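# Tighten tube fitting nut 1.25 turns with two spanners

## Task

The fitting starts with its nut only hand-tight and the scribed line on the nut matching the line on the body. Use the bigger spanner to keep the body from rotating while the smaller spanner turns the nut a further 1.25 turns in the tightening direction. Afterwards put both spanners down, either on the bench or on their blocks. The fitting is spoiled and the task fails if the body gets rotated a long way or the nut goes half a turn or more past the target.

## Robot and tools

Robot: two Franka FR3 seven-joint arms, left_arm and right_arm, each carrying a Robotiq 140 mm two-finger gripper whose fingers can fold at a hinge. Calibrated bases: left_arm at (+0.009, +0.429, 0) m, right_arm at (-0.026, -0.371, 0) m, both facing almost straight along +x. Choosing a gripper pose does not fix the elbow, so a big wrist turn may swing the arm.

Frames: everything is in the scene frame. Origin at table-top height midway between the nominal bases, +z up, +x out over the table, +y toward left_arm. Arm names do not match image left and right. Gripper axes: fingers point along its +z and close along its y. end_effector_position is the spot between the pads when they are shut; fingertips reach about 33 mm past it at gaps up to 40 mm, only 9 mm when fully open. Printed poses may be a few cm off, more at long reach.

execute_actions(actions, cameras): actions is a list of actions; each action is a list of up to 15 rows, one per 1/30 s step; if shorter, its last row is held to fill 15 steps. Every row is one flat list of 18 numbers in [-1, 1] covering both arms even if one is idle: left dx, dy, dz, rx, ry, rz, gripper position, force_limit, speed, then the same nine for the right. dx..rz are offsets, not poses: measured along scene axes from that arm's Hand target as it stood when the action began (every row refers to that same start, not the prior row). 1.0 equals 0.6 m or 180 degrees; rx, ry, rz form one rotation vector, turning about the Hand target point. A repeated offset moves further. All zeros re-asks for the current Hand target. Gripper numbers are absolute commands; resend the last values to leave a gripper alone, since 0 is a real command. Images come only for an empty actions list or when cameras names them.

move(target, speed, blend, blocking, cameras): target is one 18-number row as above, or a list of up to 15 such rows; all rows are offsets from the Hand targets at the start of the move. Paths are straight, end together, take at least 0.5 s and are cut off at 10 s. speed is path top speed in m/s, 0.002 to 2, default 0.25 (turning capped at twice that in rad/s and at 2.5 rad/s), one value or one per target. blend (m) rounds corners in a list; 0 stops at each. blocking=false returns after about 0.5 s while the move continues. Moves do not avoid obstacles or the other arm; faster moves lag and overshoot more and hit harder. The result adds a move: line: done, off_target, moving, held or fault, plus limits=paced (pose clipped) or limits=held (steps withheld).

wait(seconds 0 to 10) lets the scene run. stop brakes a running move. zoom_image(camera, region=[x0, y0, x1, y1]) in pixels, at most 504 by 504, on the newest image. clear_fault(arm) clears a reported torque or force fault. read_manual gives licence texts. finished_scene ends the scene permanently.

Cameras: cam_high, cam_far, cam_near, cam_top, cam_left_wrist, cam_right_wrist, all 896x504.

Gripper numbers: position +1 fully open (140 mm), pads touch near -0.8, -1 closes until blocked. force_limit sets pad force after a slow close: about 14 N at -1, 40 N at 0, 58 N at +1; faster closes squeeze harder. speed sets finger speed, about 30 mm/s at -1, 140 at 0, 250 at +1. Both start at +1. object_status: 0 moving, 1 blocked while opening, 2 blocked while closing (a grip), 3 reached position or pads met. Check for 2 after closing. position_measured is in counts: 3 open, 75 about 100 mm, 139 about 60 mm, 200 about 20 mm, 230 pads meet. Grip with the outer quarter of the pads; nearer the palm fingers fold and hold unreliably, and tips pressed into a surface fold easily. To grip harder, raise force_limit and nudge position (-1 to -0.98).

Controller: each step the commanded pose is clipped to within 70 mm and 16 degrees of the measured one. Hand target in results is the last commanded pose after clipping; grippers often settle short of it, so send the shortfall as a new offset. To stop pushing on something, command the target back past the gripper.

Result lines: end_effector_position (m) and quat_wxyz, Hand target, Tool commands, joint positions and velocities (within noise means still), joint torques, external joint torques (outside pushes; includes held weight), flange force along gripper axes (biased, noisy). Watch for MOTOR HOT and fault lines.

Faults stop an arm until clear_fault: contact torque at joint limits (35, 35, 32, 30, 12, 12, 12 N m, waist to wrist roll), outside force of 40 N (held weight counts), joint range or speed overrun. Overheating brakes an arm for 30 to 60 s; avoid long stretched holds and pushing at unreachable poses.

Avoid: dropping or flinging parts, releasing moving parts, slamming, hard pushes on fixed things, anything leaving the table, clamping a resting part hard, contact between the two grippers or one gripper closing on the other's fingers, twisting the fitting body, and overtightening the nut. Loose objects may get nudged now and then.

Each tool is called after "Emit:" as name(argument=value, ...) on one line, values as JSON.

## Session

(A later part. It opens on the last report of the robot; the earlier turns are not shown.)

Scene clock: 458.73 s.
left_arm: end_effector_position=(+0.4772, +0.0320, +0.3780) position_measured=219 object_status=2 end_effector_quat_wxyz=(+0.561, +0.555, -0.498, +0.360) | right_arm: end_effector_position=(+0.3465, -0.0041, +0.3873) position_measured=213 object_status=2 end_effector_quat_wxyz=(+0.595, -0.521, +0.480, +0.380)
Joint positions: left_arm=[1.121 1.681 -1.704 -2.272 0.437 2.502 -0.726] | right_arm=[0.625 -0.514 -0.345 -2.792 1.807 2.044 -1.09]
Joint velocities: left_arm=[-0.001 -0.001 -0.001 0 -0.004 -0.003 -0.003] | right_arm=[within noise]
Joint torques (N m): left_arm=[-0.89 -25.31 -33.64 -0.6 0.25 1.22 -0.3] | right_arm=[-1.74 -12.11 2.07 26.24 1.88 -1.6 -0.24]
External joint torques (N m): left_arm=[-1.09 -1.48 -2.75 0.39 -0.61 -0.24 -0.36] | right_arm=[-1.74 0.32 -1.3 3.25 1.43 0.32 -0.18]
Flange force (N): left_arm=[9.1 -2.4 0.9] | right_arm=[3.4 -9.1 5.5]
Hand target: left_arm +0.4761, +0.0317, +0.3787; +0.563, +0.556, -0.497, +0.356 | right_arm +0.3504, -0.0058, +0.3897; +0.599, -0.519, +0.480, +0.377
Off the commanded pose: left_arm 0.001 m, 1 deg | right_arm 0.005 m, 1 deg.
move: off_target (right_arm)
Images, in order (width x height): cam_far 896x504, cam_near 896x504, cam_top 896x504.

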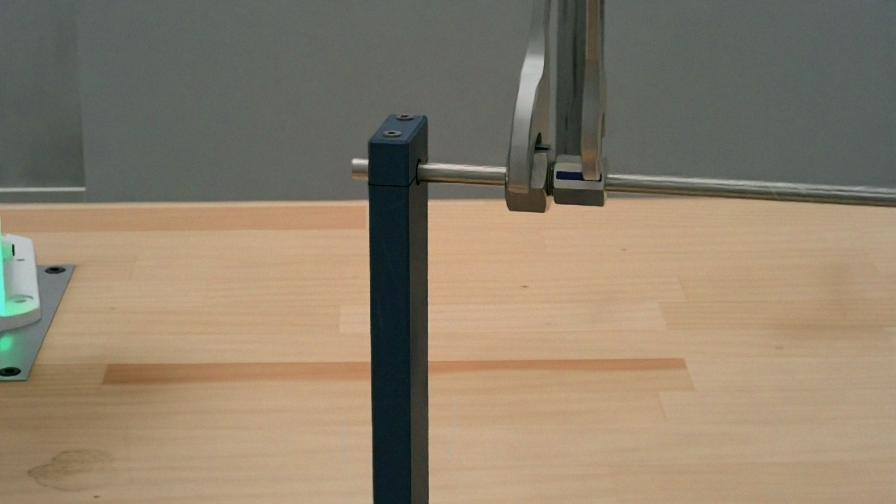

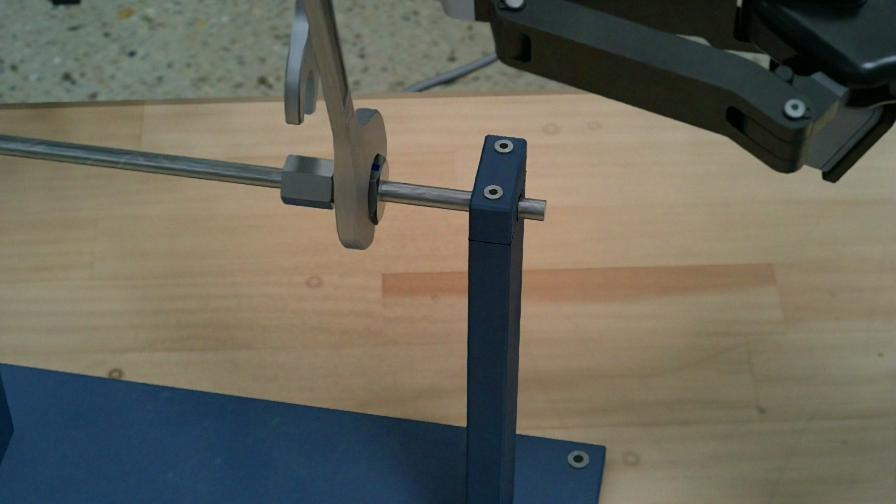

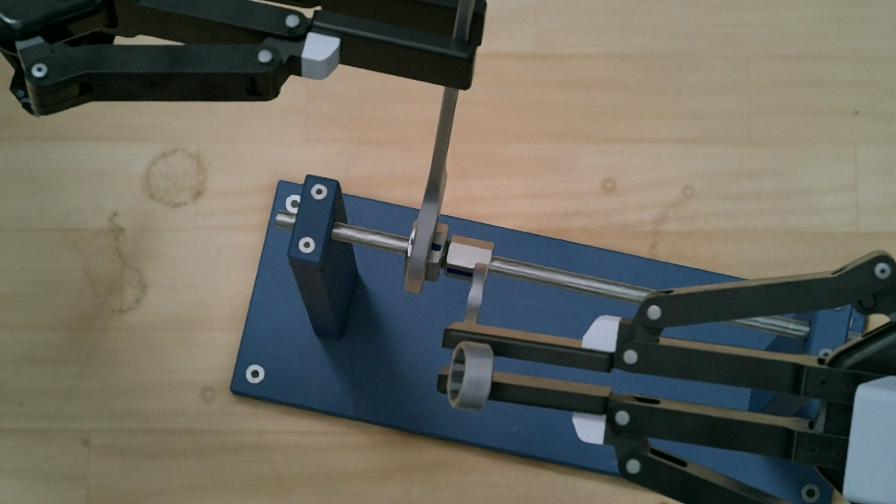

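Emit:
move(target=[[0.07867,-0.02533,-0.05267,0.02135,0.11468,0,-1,0.8,-1,0,0,0,0,0,0,-1,0.8,-1],[0.14283,-0.037,-0.13283,0.04168,0.22391,0,-1,0.8,-1,0,0,0,0,0,0,-1,0.8,-1],[0.177,-0.04333,-0.23133,0.06202,0.33313,0,-1,0.8,-1,0,0,0,0,0,0,-1,0.8,-1]], speed=0.2, blend=0.01, cameras=["cam_top","cam_near","cam_far"])

Emit:
zoom_image(camera="cam_far", region=[530, 120, 630, 220])

Emit:
zoom_image(camera="cam_near", region=[260, 100, 360, 220])

Emit:
zoom_image(camera="cam_top", region=[420, 270, 490, 350])

Scene clock: 463.43 s.
left_arm: end_effector_position=(+0.5835, +0.0060, +0.2383) position_measured=219 object_status=2 end_effector_quat_wxyz=(+0.681, +0.709, -0.182, -0.012) | right_arm: end_effector_position=(+0.3465, -0.0041, +0.3873) position_measured=213 object_status=2 end_effector_quat_wxyz=(+0.595, -0.521, +0.480, +0.380)
Joint positions: left_arm=[0.783 1.516 -1.408 -1.713 -0.073 2.239 -1.179] | right_arm=[0.625 -0.514 -0.345 -2.792 1.807 2.044 -1.09]
Joint velocities: left_arm=[-0.002 -0.001 0 -0.001 0 -0.001 -0.005] | right_arm=[within noise]
Joint torques (N m): left_arm=[-0.94 -39.04 -34.85 2 -1.2 -0.61 -0.26] | right_arm=[-1.76 -12.11 2.14 26.28 1.88 -1.58 -0.22]
External joint torques (N m): left_arm=[-0.74 -2.29 -2.16 0.41 -0.8 -0.38 -0.36] | right_arm=[-1.83 0.24 -1.3 3.33 1.44 0.35 -0.16]
Flange force (N): left_arm=[5.0 4.2 -0.2] | right_arm=[3.0 -9.0 5.3]
Hand target: left_arm +0.5823, +0.0057, +0.2399; +0.681, +0.709, -0.180, -0.017 | right_arm +0.3504, -0.0058, +0.3897; +0.599, -0.519, +0.480, +0.377
Off the commanded pose: left_arm 0.002 m, 1 deg | right_arm 0.005 m, 1 deg.
move: off_target (right_arm)
Images, in order (width x height): cam_far 896x504, cam_near 896x504, cam_top 896x504.

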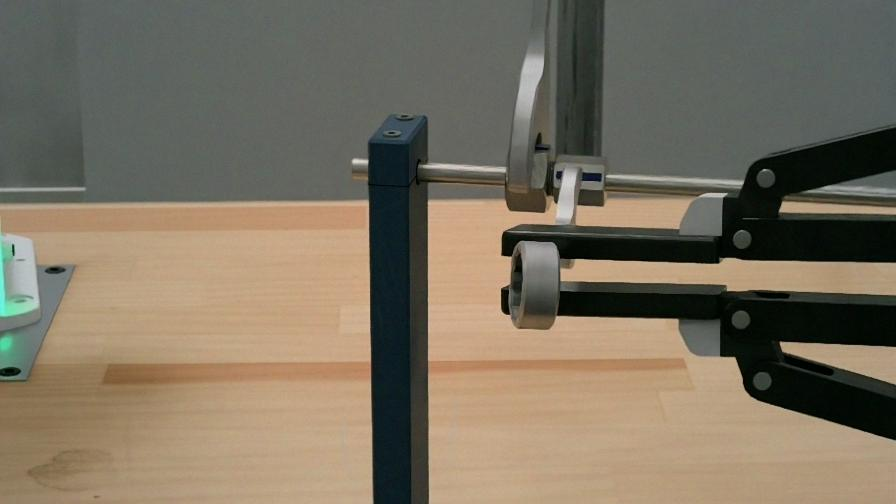

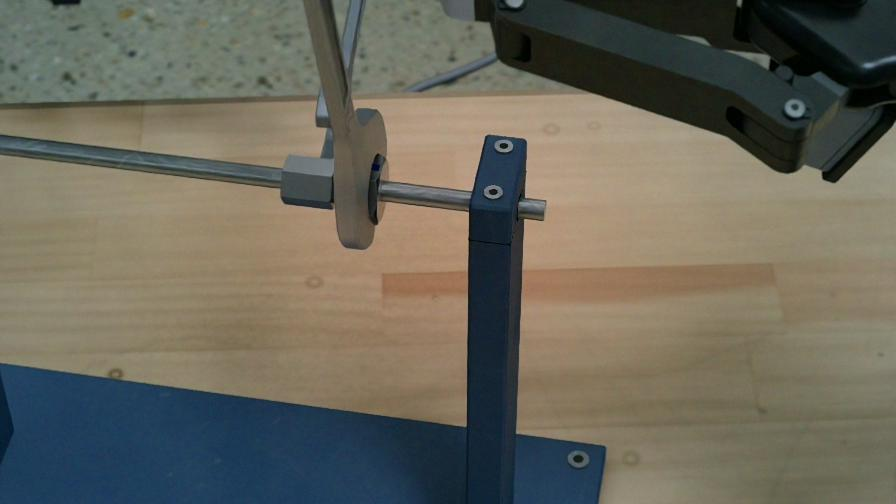

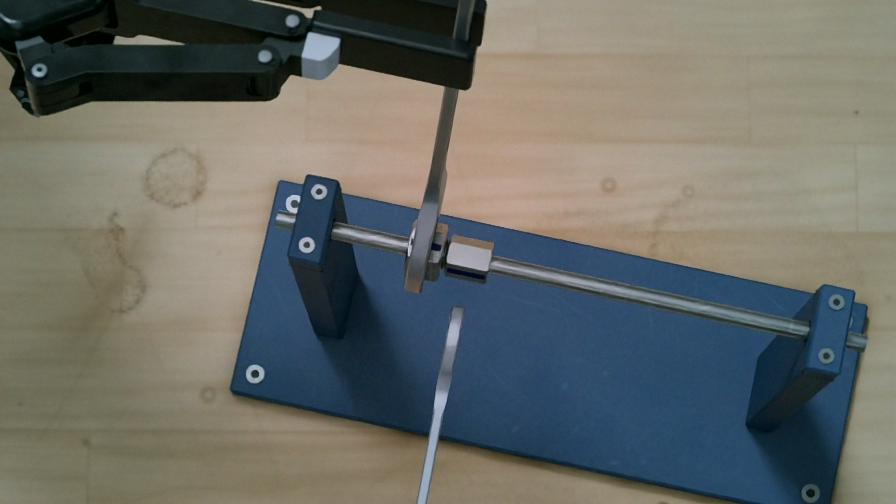

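Scaled by 5.040 from the camera's 896x504 image, which has a finer 1280x720 frame.

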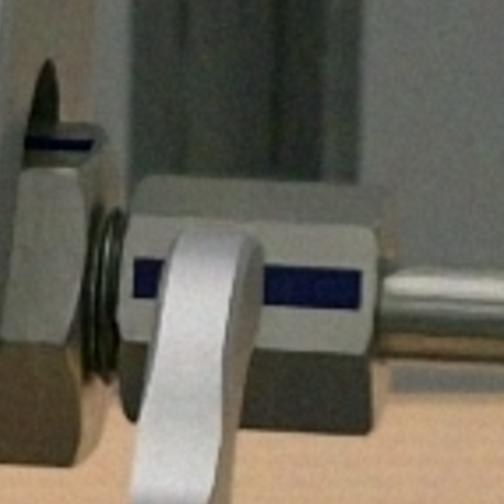

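Scaled by 4.200 from the camera's 896x504 image, which has a finer 1280x720 frame.

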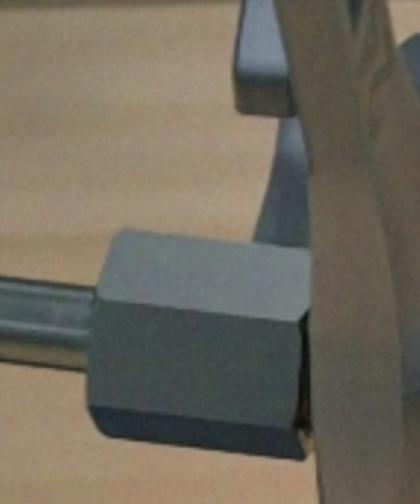

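Scaled by 6.300 from the camera's 896x504 image, which has a finer 1280x720 frame.

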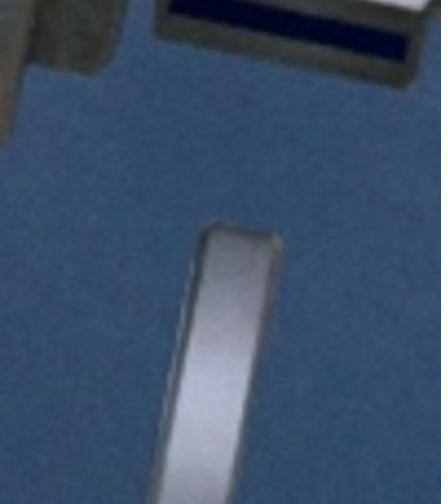

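Emit:
move(target=[[0,0,0.001,0.00819,-0.00152,0,-1,0.8,-1,0,0,0,0,0,0,-1,0.8,-1],[-0.0265,0.005,0.001,0.00819,-0.00152,0,-1,0.8,-1,0,0,0,0,0,0,-1,0.8,-1]], speed=0.08, cameras=["cam_top","cam_near","cam_far"])

Emit:
zoom_image(camera="cam_far", region=[530, 120, 630, 220])

Emit:
zoom_image(camera="cam_near", region=[260, 100, 360, 220])

Emit:
zoom_image(camera="cam_top", region=[434, 254, 490, 320])

Scene clock: 465.93 s.
left_arm: end_effector_position=(+0.5660, +0.0091, +0.2386) position_measured=219 object_status=2 end_effector_quat_wxyz=(+0.672, +0.717, -0.184, -0.017) | right_arm: end_effector_position=(+0.3465, -0.0041, +0.3873) position_measured=213 object_status=2 end_effector_quat_wxyz=(+0.595, -0.521, +0.480, +0.380)
Joint positions: left_arm=[0.823 1.483 -1.406 -1.789 -0.074 2.267 -1.192] | right_arm=[0.625 -0.514 -0.345 -2.792 1.807 2.044 -1.09]
Joint velocities: left_arm=[0 -0.001 -0.001 -0.001 0 0.004 0.001] | right_arm=[within noise]
Joint torques (N m): left_arm=[-0.52 -37.1 -35.42 1.38 -0.76 -0.3 -0.19] | right_arm=[-1.76 -12.09 2.12 26.22 1.87 -1.59 -0.23]
External joint torques (N m): left_arm=[-0.66 -2.08 -2.8 -0.95 -0.48 -0.17 -0.3] | right_arm=[-1.68 0.38 -1.18 3.2 1.41 0.31 -0.18]
Flange force (N): left_arm=[-1.7 7.1 0.6] | right_arm=[3.4 -8.9 5.7]
Hand target: left_arm +0.5664, +0.0087, +0.2405; +0.672, +0.718, -0.182, -0.018 | right_arm +0.3504, -0.0058, +0.3897; +0.599, -0.519, +0.480, +0.377
Off the commanded pose: left_arm 0.002 m, 0 deg | right_arm 0.005 m, 1 deg.
move: off_target (right_arm)
Images, in order (width x height): cam_far 896x504, cam_near 896x504, cam_top 896x504.

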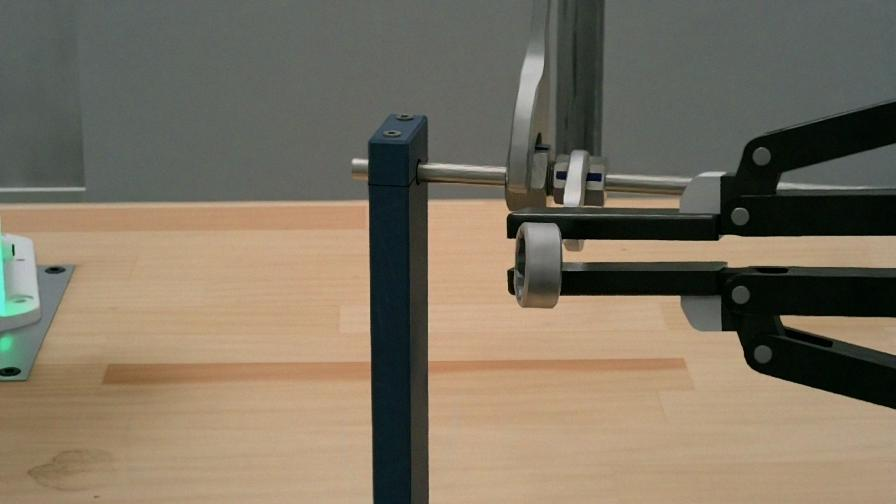

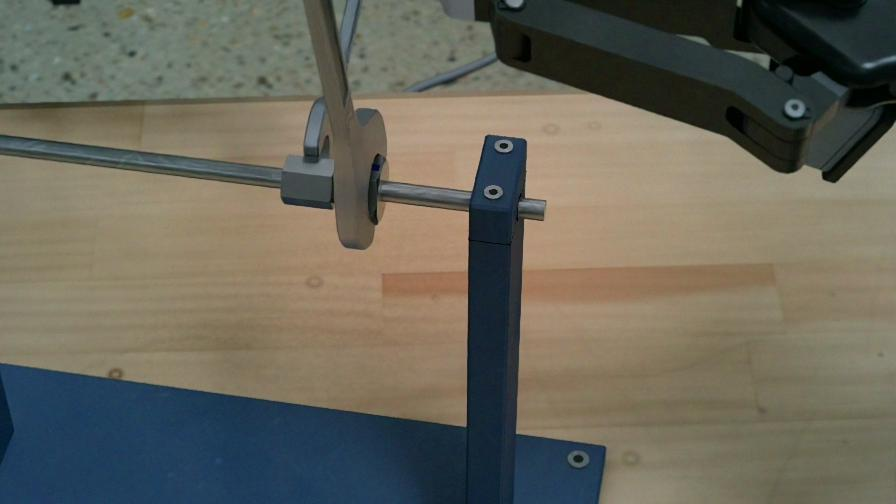

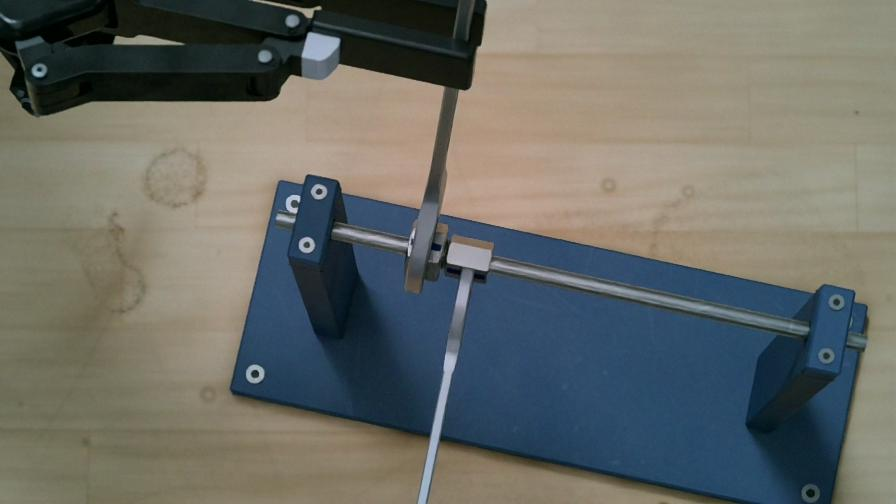

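Scaled by 5.040 from the camera's 896x504 image, which has a finer 1280x720 frame.

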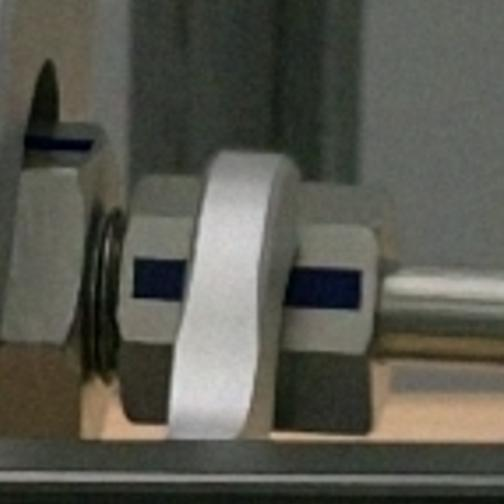

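Scaled by 4.200 from the camera's 896x504 image, which has a finer 1280x720 frame.

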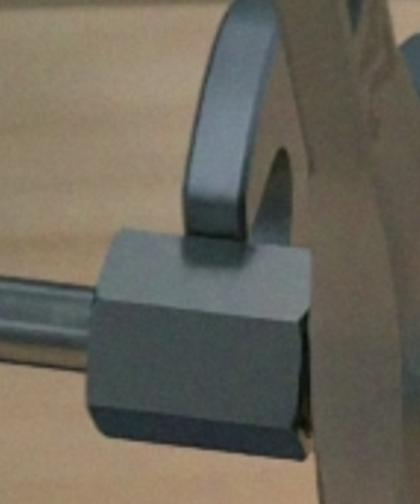

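Scaled by 7.636 from the camera's 896x504 image, which has a finer 1280x720 frame.

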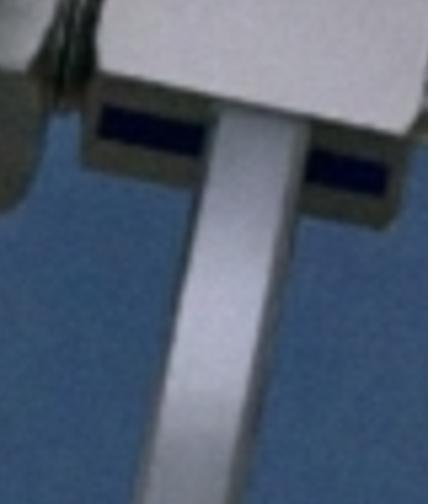

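Emit:
move(target=[[0,0,0.0018,0,0,0,-1,0.8,-1,0,0,0,0,0,0,-1,0.8,-1],[-0.0074,0.0014,0.0018,0,0,0,-1,0.8,-1,0,0,0,0,0,0,-1,0.8,-1]], speed=0.04, cameras=["cam_top","cam_near","cam_far"])

Emit:
zoom_image(camera="cam_far", region=[530, 120, 630, 220])

Emit:
zoom_image(camera="cam_near", region=[260, 100, 360, 220])

Emit:
zoom_image(camera="cam_top", region=[434, 254, 490, 320])

Scene clock: 468.53 s.
left_arm: end_effector_position=(+0.5613, +0.0096, +0.2397) position_measured=219 object_status=2 end_effector_quat_wxyz=(+0.672, +0.717, -0.184, -0.017) | right_arm: end_effector_position=(+0.3465, -0.0041, +0.3873) position_measured=213 object_status=2 end_effector_quat_wxyz=(+0.595, -0.521, +0.480, +0.380)
Joint positions: left_arm=[0.835 1.48 -1.408 -1.811 -0.075 2.277 -1.192] | right_arm=[0.625 -0.514 -0.345 -2.792 1.807 2.044 -1.09]
Joint torques (N m): left_arm=[-0.37 -36.44 -35.46 1.74 -0.72 -0.24 -0.21] | right_arm=[-1.73 -12.07 2.08 26.24 1.9 -1.6 -0.2]
External joint torques (N m): left_arm=[-0.32 -1.93 -2.8 -0.49 -0.48 -0.11 -0.32] | right_arm=[-1.76 0.28 -1.3 3.35 1.45 0.32 -0.15]
Flange force (N): left_arm=[-0.7 6.6 0.0] | right_arm=[3.2 -9.2 5.6]
Hand target: left_arm +0.5619, +0.0095, +0.2416; +0.672, +0.718, -0.182, -0.018 | right_arm +0.3504, -0.0058, +0.3897; +0.599, -0.519, +0.480, +0.377
Off the commanded pose: left_arm 0.002 m, 0 deg | right_arm 0.005 m, 1 deg.
move: off_target (right_arm)
Images, in order (width x height): cam_far 896x504, cam_near 896x504, cam_top 896x504.

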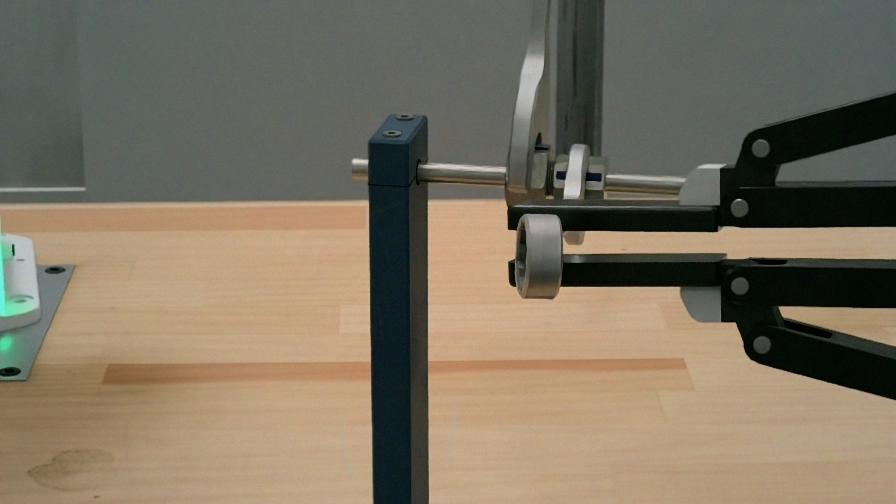

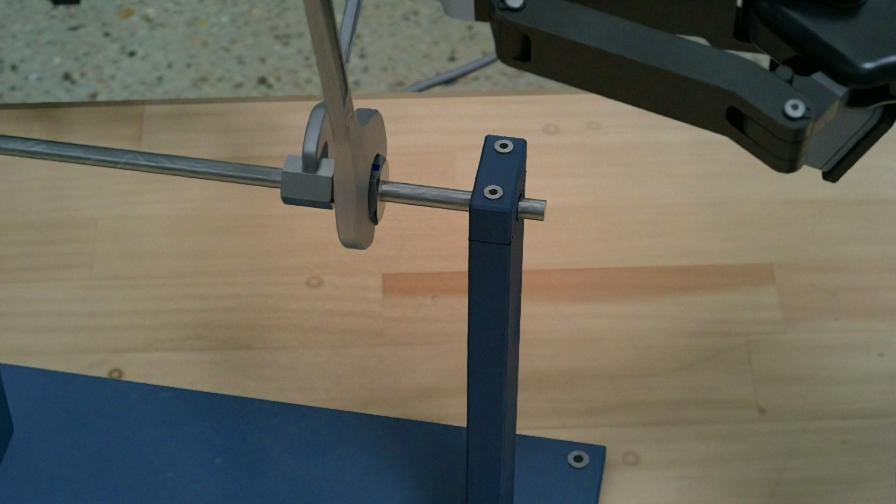

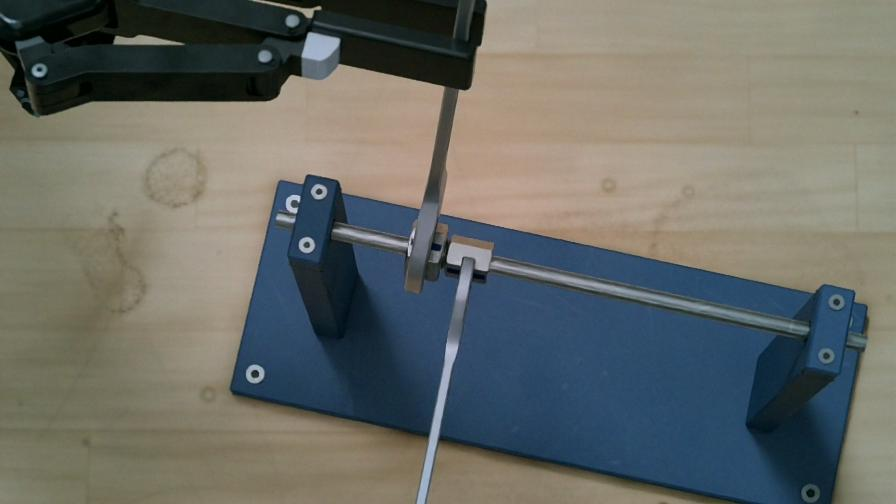

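Scaled by 5.040 from the camera's 896x504 image, which has a finer 1280x720 frame.

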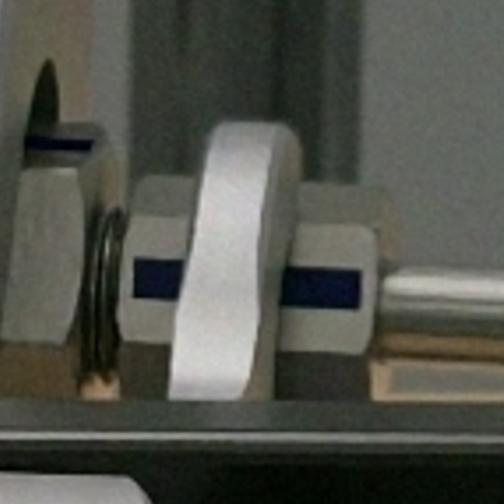

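Scaled by 4.200 from the camera's 896x504 image, which has a finer 1280x720 frame.

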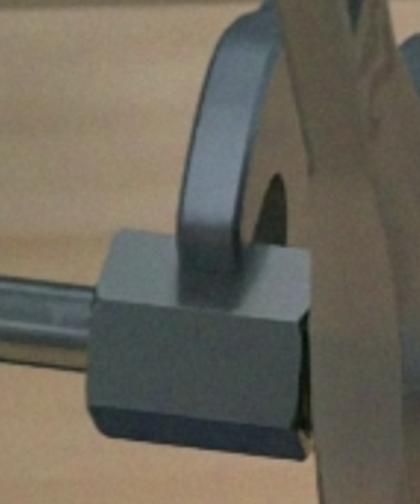

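Scaled by 7.636 from the camera's 896x504 image, which has a finer 1280x720 frame.

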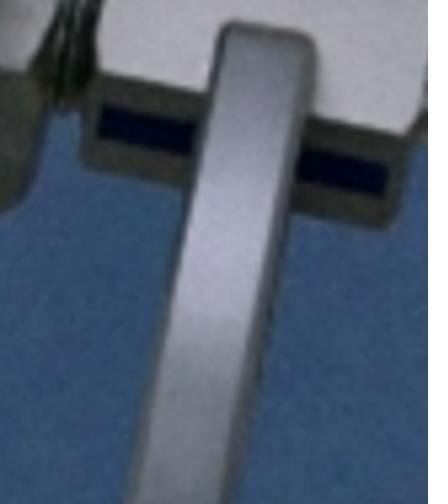

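Emit:
move(target=[[-0.0049,0.0009,0,0,0,0,-1,0.8,-1,0,0,0,0,0,0,-1,0.8,-1]], speed=0.03)

Scene clock: 469.73 s.
left_arm: end_effector_position=(+0.5576, +0.0099, +0.2396) position_measured=219 object_status=2 end_effector_quat_wxyz=(+0.672, +0.717, -0.185, -0.018) | right_arm: end_effector_position=(+0.3465, -0.0041, +0.3873) position_measured=213 object_status=2 end_effector_quat_wxyz=(+0.595, -0.521, +0.480, +0.380)
Joint positions: left_arm=[0.842 1.48 -1.409 -1.824 -0.075 2.28 -1.192] | right_arm=[0.625 -0.514 -0.345 -2.792 1.807 2.044 -1.09]
Joint velocities: left_arm=[0.002 0 0 -0.004 0 0.002 0] | right_arm=[within noise]
Joint torques (N m): left_arm=[-0.09 -36.31 -35.59 1.39 -0.64 -0.05 -0.18] | right_arm=[-1.71 -12.09 2.11 26.24 1.88 -1.6 -0.23]
External joint torques (N m): left_arm=[0 -2.09 -2.82 -0.75 -0.41 0.11 -0.29] | right_arm=[-1.73 0.39 -1.28 3.22 1.43 0.33 -0.17]
Flange force (N): left_arm=[-3.0 7.5 0.0] | right_arm=[3.5 -9.1 5.6]
Hand target: left_arm +0.5590, +0.0101, +0.2416; +0.672, +0.718, -0.182, -0.018 | right_arm +0.3504, -0.0058, +0.3897; +0.599, -0.519, +0.480, +0.377
Off the commanded pose: left_arm 0.002 m, 0 deg | right_arm 0.005 m, 1 deg.
move: off_target (right_arm)

Emit:
move(target=[[-0.0066,0.0012,0,0,0,0,-1,0.8,-1,0,0,0,0,0,0,-1,0.8,-1]], speed=0.03, cameras=["cam_near","cam_top"])

Emit:
zoom_image(camera="cam_near", region=[260, 100, 360, 220])

Emit:
zoom_image(camera="cam_top", region=[434, 234, 490, 300])

Scene clock: 471.10 s.
left_arm: end_effector_position=(+0.5543, +0.0108, +0.2397) position_measured=219 object_status=2 end_effector_quat_wxyz=(+0.672, +0.717, -0.184, -0.018) | right_arm: end_effector_position=(+0.3465, -0.0041, +0.3873) position_measured=213 object_status=2 end_effector_quat_wxyz=(+0.595, -0.521, +0.480, +0.380)
Joint positions: left_arm=[0.852 1.479 -1.41 -1.842 -0.075 2.289 -1.192] | right_arm=[0.625 -0.514 -0.345 -2.792 1.807 2.044 -1.09]
Joint velocities: left_arm=[0.002 0 0 -0.001 -0.001 0.003 0.001] | right_arm=[within noise]
Joint torques (N m): left_arm=[-0.17 -35.81 -35.56 1.27 -0.51 -0.2 -0.14] | right_arm=[-1.75 -12.08 2.08 26.26 1.88 -1.59 -0.22]
External joint torques (N m): left_arm=[-0.17 -1.92 -2.75 -0.89 -0.31 -0.05 -0.25] | right_arm=[-1.72 0.41 -1.26 3.27 1.43 0.32 -0.16]
Flange force (N): left_arm=[-2.8 7.1 0.1] | right_arm=[3.5 -9.3 5.8]
Hand target: left_arm +0.5550, +0.0108, +0.2416; +0.672, +0.718, -0.182, -0.018 | right_arm +0.3504, -0.0058, +0.3897; +0.599, -0.519, +0.480, +0.377
Off the commanded pose: left_arm 0.002 m, 0 deg | right_arm 0.005 m, 1 deg.
move: off_target (right_arm)
Images, in order (width x height): cam_near 896x504, cam_top 896x504.

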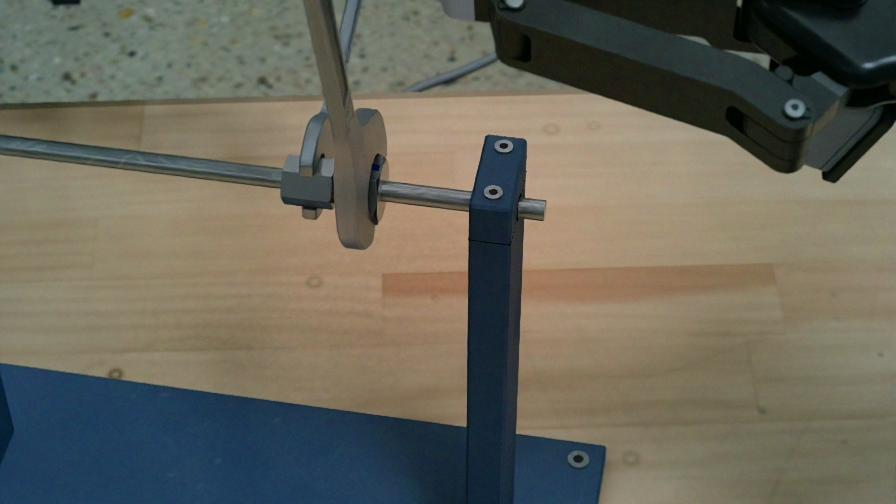

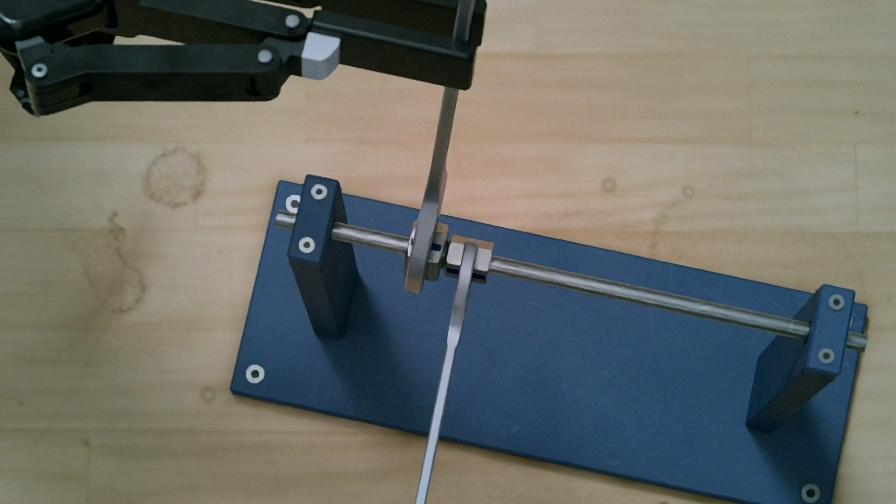

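Scaled by 4.200 from the camera's 896x504 image, which has a finer 1280x720 frame.

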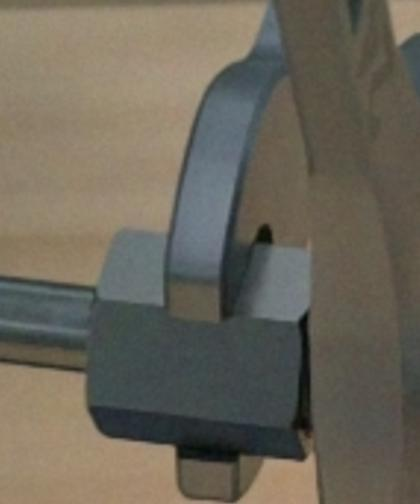

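Scaled by 7.636 from the camera's 896x504 image, which has a finer 1280x720 frame.

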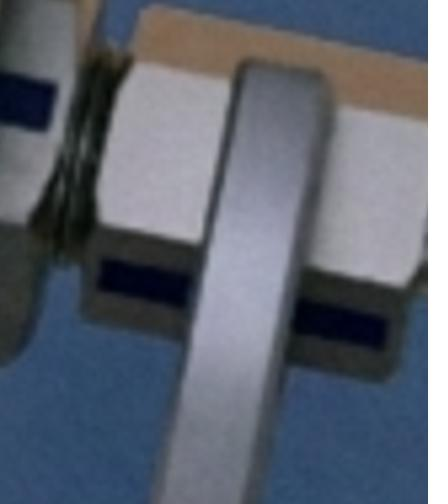

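Emit:
move(target=[[-0.0244,0.00454,0.05877,-0.01525,-0.08192,0,-1,0.8,-1,0,0,0,0,0,0,-1,0.8,-1],[-0.05816,0.01083,0.11042,-0.0305,-0.16383,0,-1,0.8,-1,0,0,0,0,0,0,-1,0.8,-1],[-0.1039,0.01934,0.15142,-0.04575,-0.24575,0,-1,0.8,-1,0,0,0,0,0,0,-1,0.8,-1],[-0.14706,0.02738,0.17463,-0.05795,-0.31128,0,-1,0.8,-1,0,0,0,0,0,0,-1,0.8,-1]], speed=0.07, blend=0.005, cameras=["cam_top","cam_near","cam_far"])

Emit:
zoom_image(camera="cam_far", region=[530, 120, 630, 220])

Emit:
zoom_image(camera="cam_top", region=[390, 200, 530, 320])

Scene clock: 480.90 s.
left_arm: end_effector_position=(+0.4842, +0.0314, +0.3441) position_measured=219 object_status=2 end_effector_quat_wxyz=(+0.574, +0.600, -0.447, +0.332) | right_arm: end_effector_position=(+0.3450, -0.0033, +0.3868) position_measured=213 object_status=2 end_effector_quat_wxyz=(+0.595, -0.523, +0.478, +0.379)
Joint positions: left_arm=[1.136 1.775 -1.644 -2.297 0.615 2.531 -0.934] | right_arm=[0.626 -0.514 -0.345 -2.793 1.805 2.042 -1.097]
Joint velocities: left_arm=[0 0.001 0.001 0 0 0 0.005] | right_arm=[within noise]
Joint torques (N m): left_arm=[-1.36 -23.56 -37.03 -13.78 1.11 -2.49 2.55] | right_arm=[-2.35 -12.21 1.17 27.05 2.53 -1.37 0.16]
External joint torques (N m): left_arm=[-1.41 -0.48 -6.6 -9.88 0.11 -4.11 2.48] | right_arm=[-2.31 0.33 -2.16 3.98 2.07 0.56 0.21]
Flange force (N): left_arm=[-1.2 20.4 -12.9] | right_arm=[3.4 -11.3 6.2]
Hand target: left_arm +0.4668, +0.0272, +0.3464; +0.568, +0.581, -0.476, +0.337 | right_arm +0.3504, -0.0058, +0.3897; +0.599, -0.519, +0.480, +0.377
Off the commanded pose: left_arm 0.018 m, 4 deg | right_arm 0.007 m, 1 deg.
joint sent to its limit (left arm) — joint 2 (shoulder), upper limit. The joint targets still meet the commanded pose.
move: off_target (left_arm, right_arm)
Images, in order (width x height): cam_far 896x504, cam_near 896x504, cam_top 896x504.

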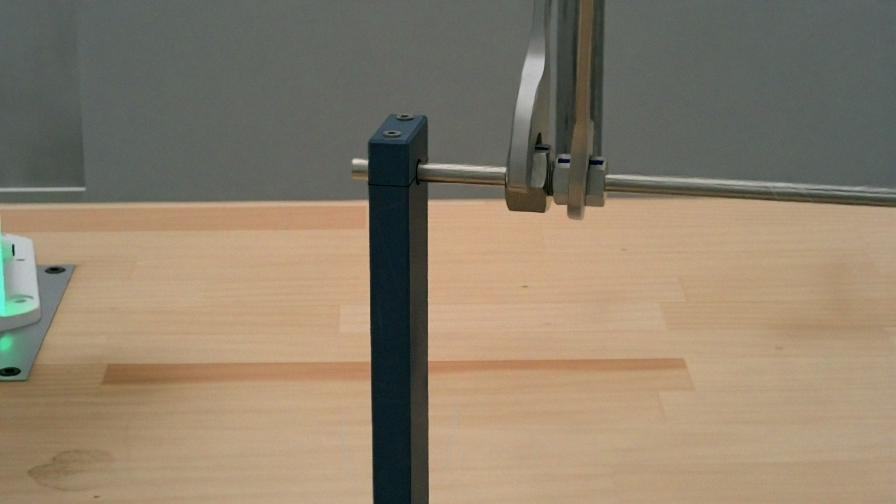

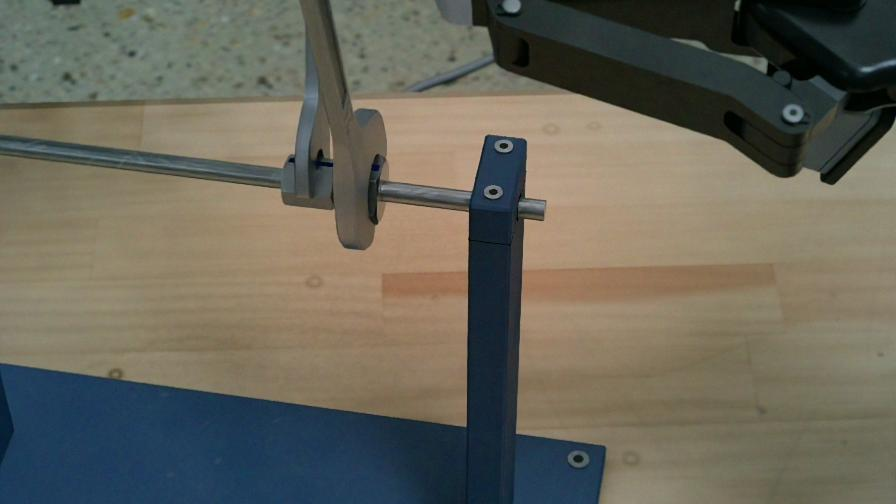

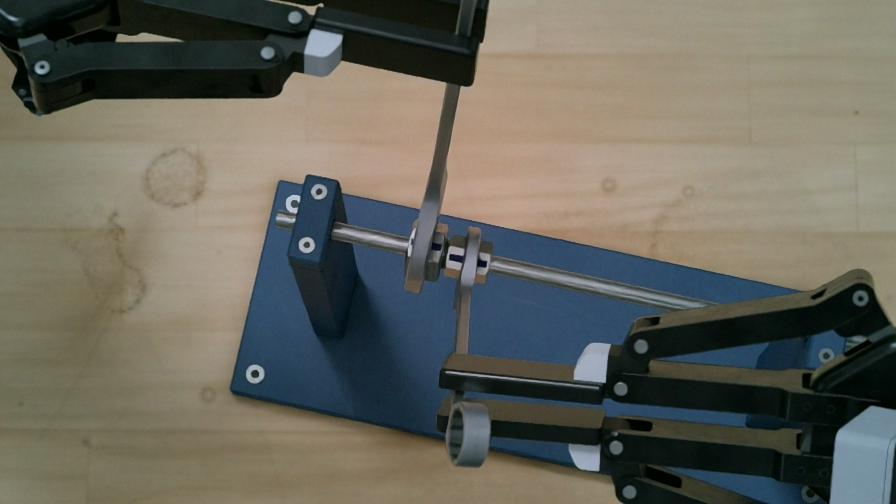

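Scaled by 5.040 from the camera's 896x504 image, which has a finer 1280x720 frame.

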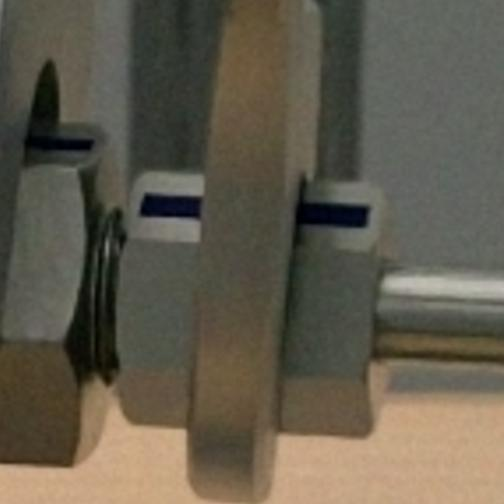

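Scaled by 3.600 from the camera's 896x504 image, which has a finer 1280x720 frame.

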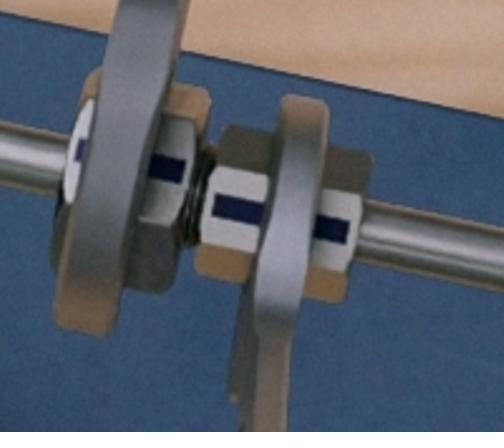

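Emit:
move(target=[-0.03383,0.013,0.01117,-0.00915,-0.04915,0,-1,0.8,-1,0,0,0,0,0,0,-1,0.8,-1], speed=0.05, cameras=["cam_top","cam_near","cam_far"])

Emit:
zoom_image(camera="cam_far", region=[530, 120, 630, 220])

Emit:
zoom_image(camera="cam_top", region=[390, 200, 530, 320])

Scene clock: 490.10 s.
left_arm: end_effector_position=(+0.4635, +0.0383, +0.3543) position_measured=219 object_status=2 end_effector_quat_wxyz=(+0.546, +0.565, -0.485, +0.385) | right_arm: end_effector_position=(+0.3445, -0.0030, +0.3866) position_measured=213 object_status=2 end_effector_quat_wxyz=(+0.596, -0.524, +0.477, +0.378)
Joint positions: left_arm=[1.197 1.775 -1.64 -2.388 0.638 2.577 -0.814] | right_arm=[0.627 -0.514 -0.345 -2.793 1.805 2.042 -1.099]
Joint velocities: left_arm=[0 0.001 0 0 0.001 0 0.006] | right_arm=[within noise]
Joint torques (N m): left_arm=[0.25 -21.99 -34.28 -12.82 1.8 -2.99 2.53] | right_arm=[-2.45 -12.25 0.99 27.14 2.7 -1.3 0.24]
External joint torques (N m): left_arm=[0.21 -0.86 -4.92 -9.26 0.66 -4.68 2.47] | right_arm=[-2.46 0.28 -2.39 4.08 2.24 0.63 0.29]
Flange force (N): left_arm=[-2.1 20.7 -17.4] | right_arm=[3.2 -11.5 6.1]
Hand target: left_arm +0.4465, +0.0350, +0.3531; +0.538, +0.545, -0.514, +0.388 | right_arm +0.3504, -0.0058, +0.3897; +0.599, -0.519, +0.480, +0.377
Off the commanded pose: left_arm 0.017 m, 4 deg | right_arm 0.007 m, 1 deg.
joint sent to its limit (left arm) — joint 2 (shoulder), upper limit. The joint targets still meet the commanded pose.
move: off_target (left_arm, right_arm)
Images, in order (width x height): cam_far 896x504, cam_near 896x504, cam_top 896x504.

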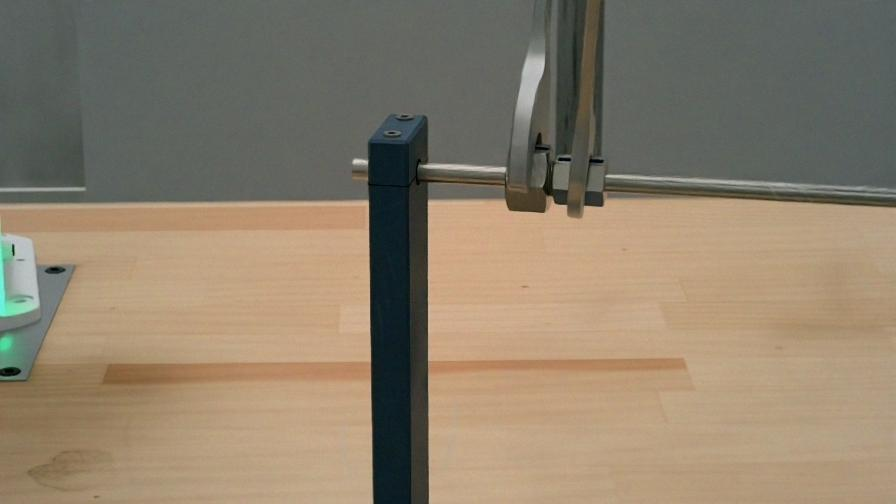

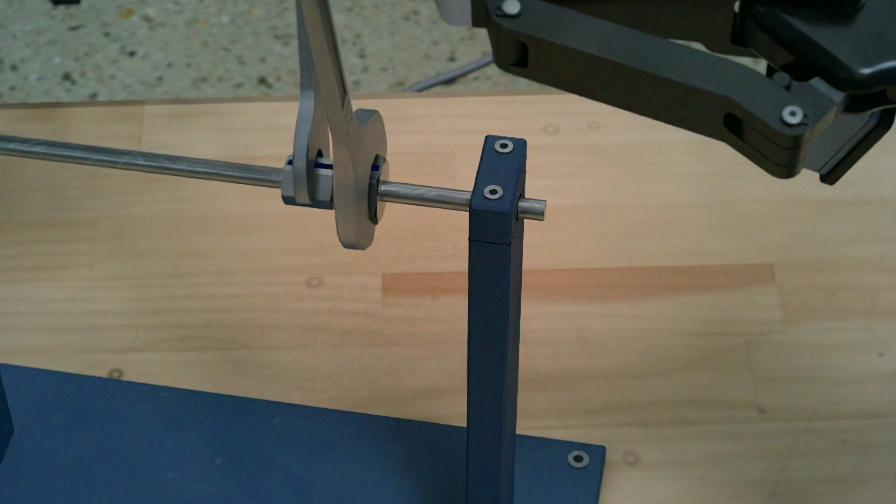

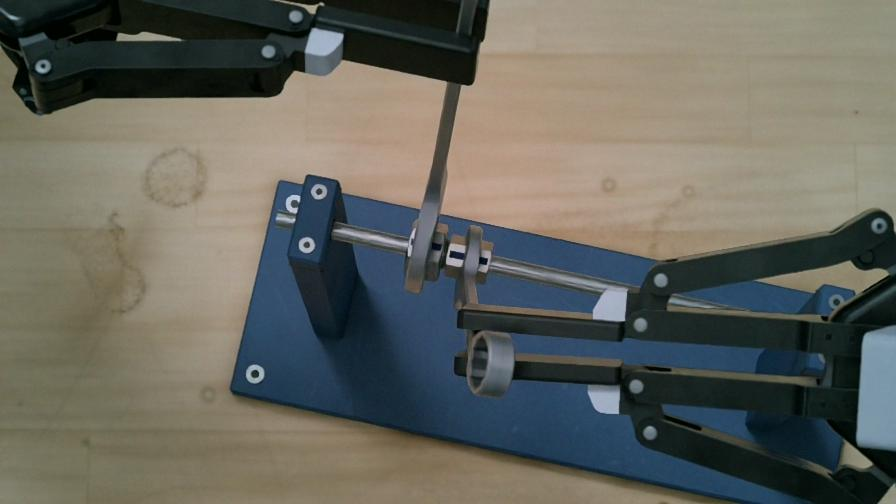

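Scaled by 5.040 from the camera's 896x504 image, which has a finer 1280x720 frame.

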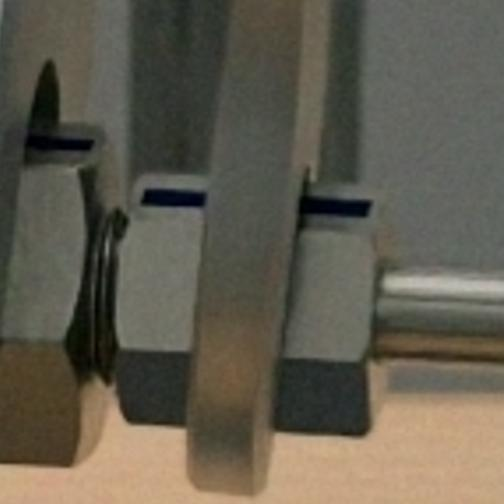

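Scaled by 3.600 from the camera's 896x504 image, which has a finer 1280x720 frame.

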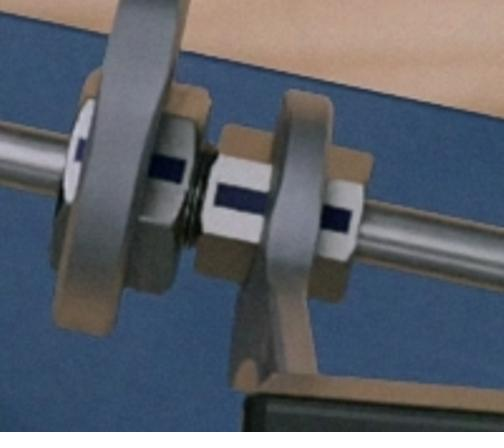

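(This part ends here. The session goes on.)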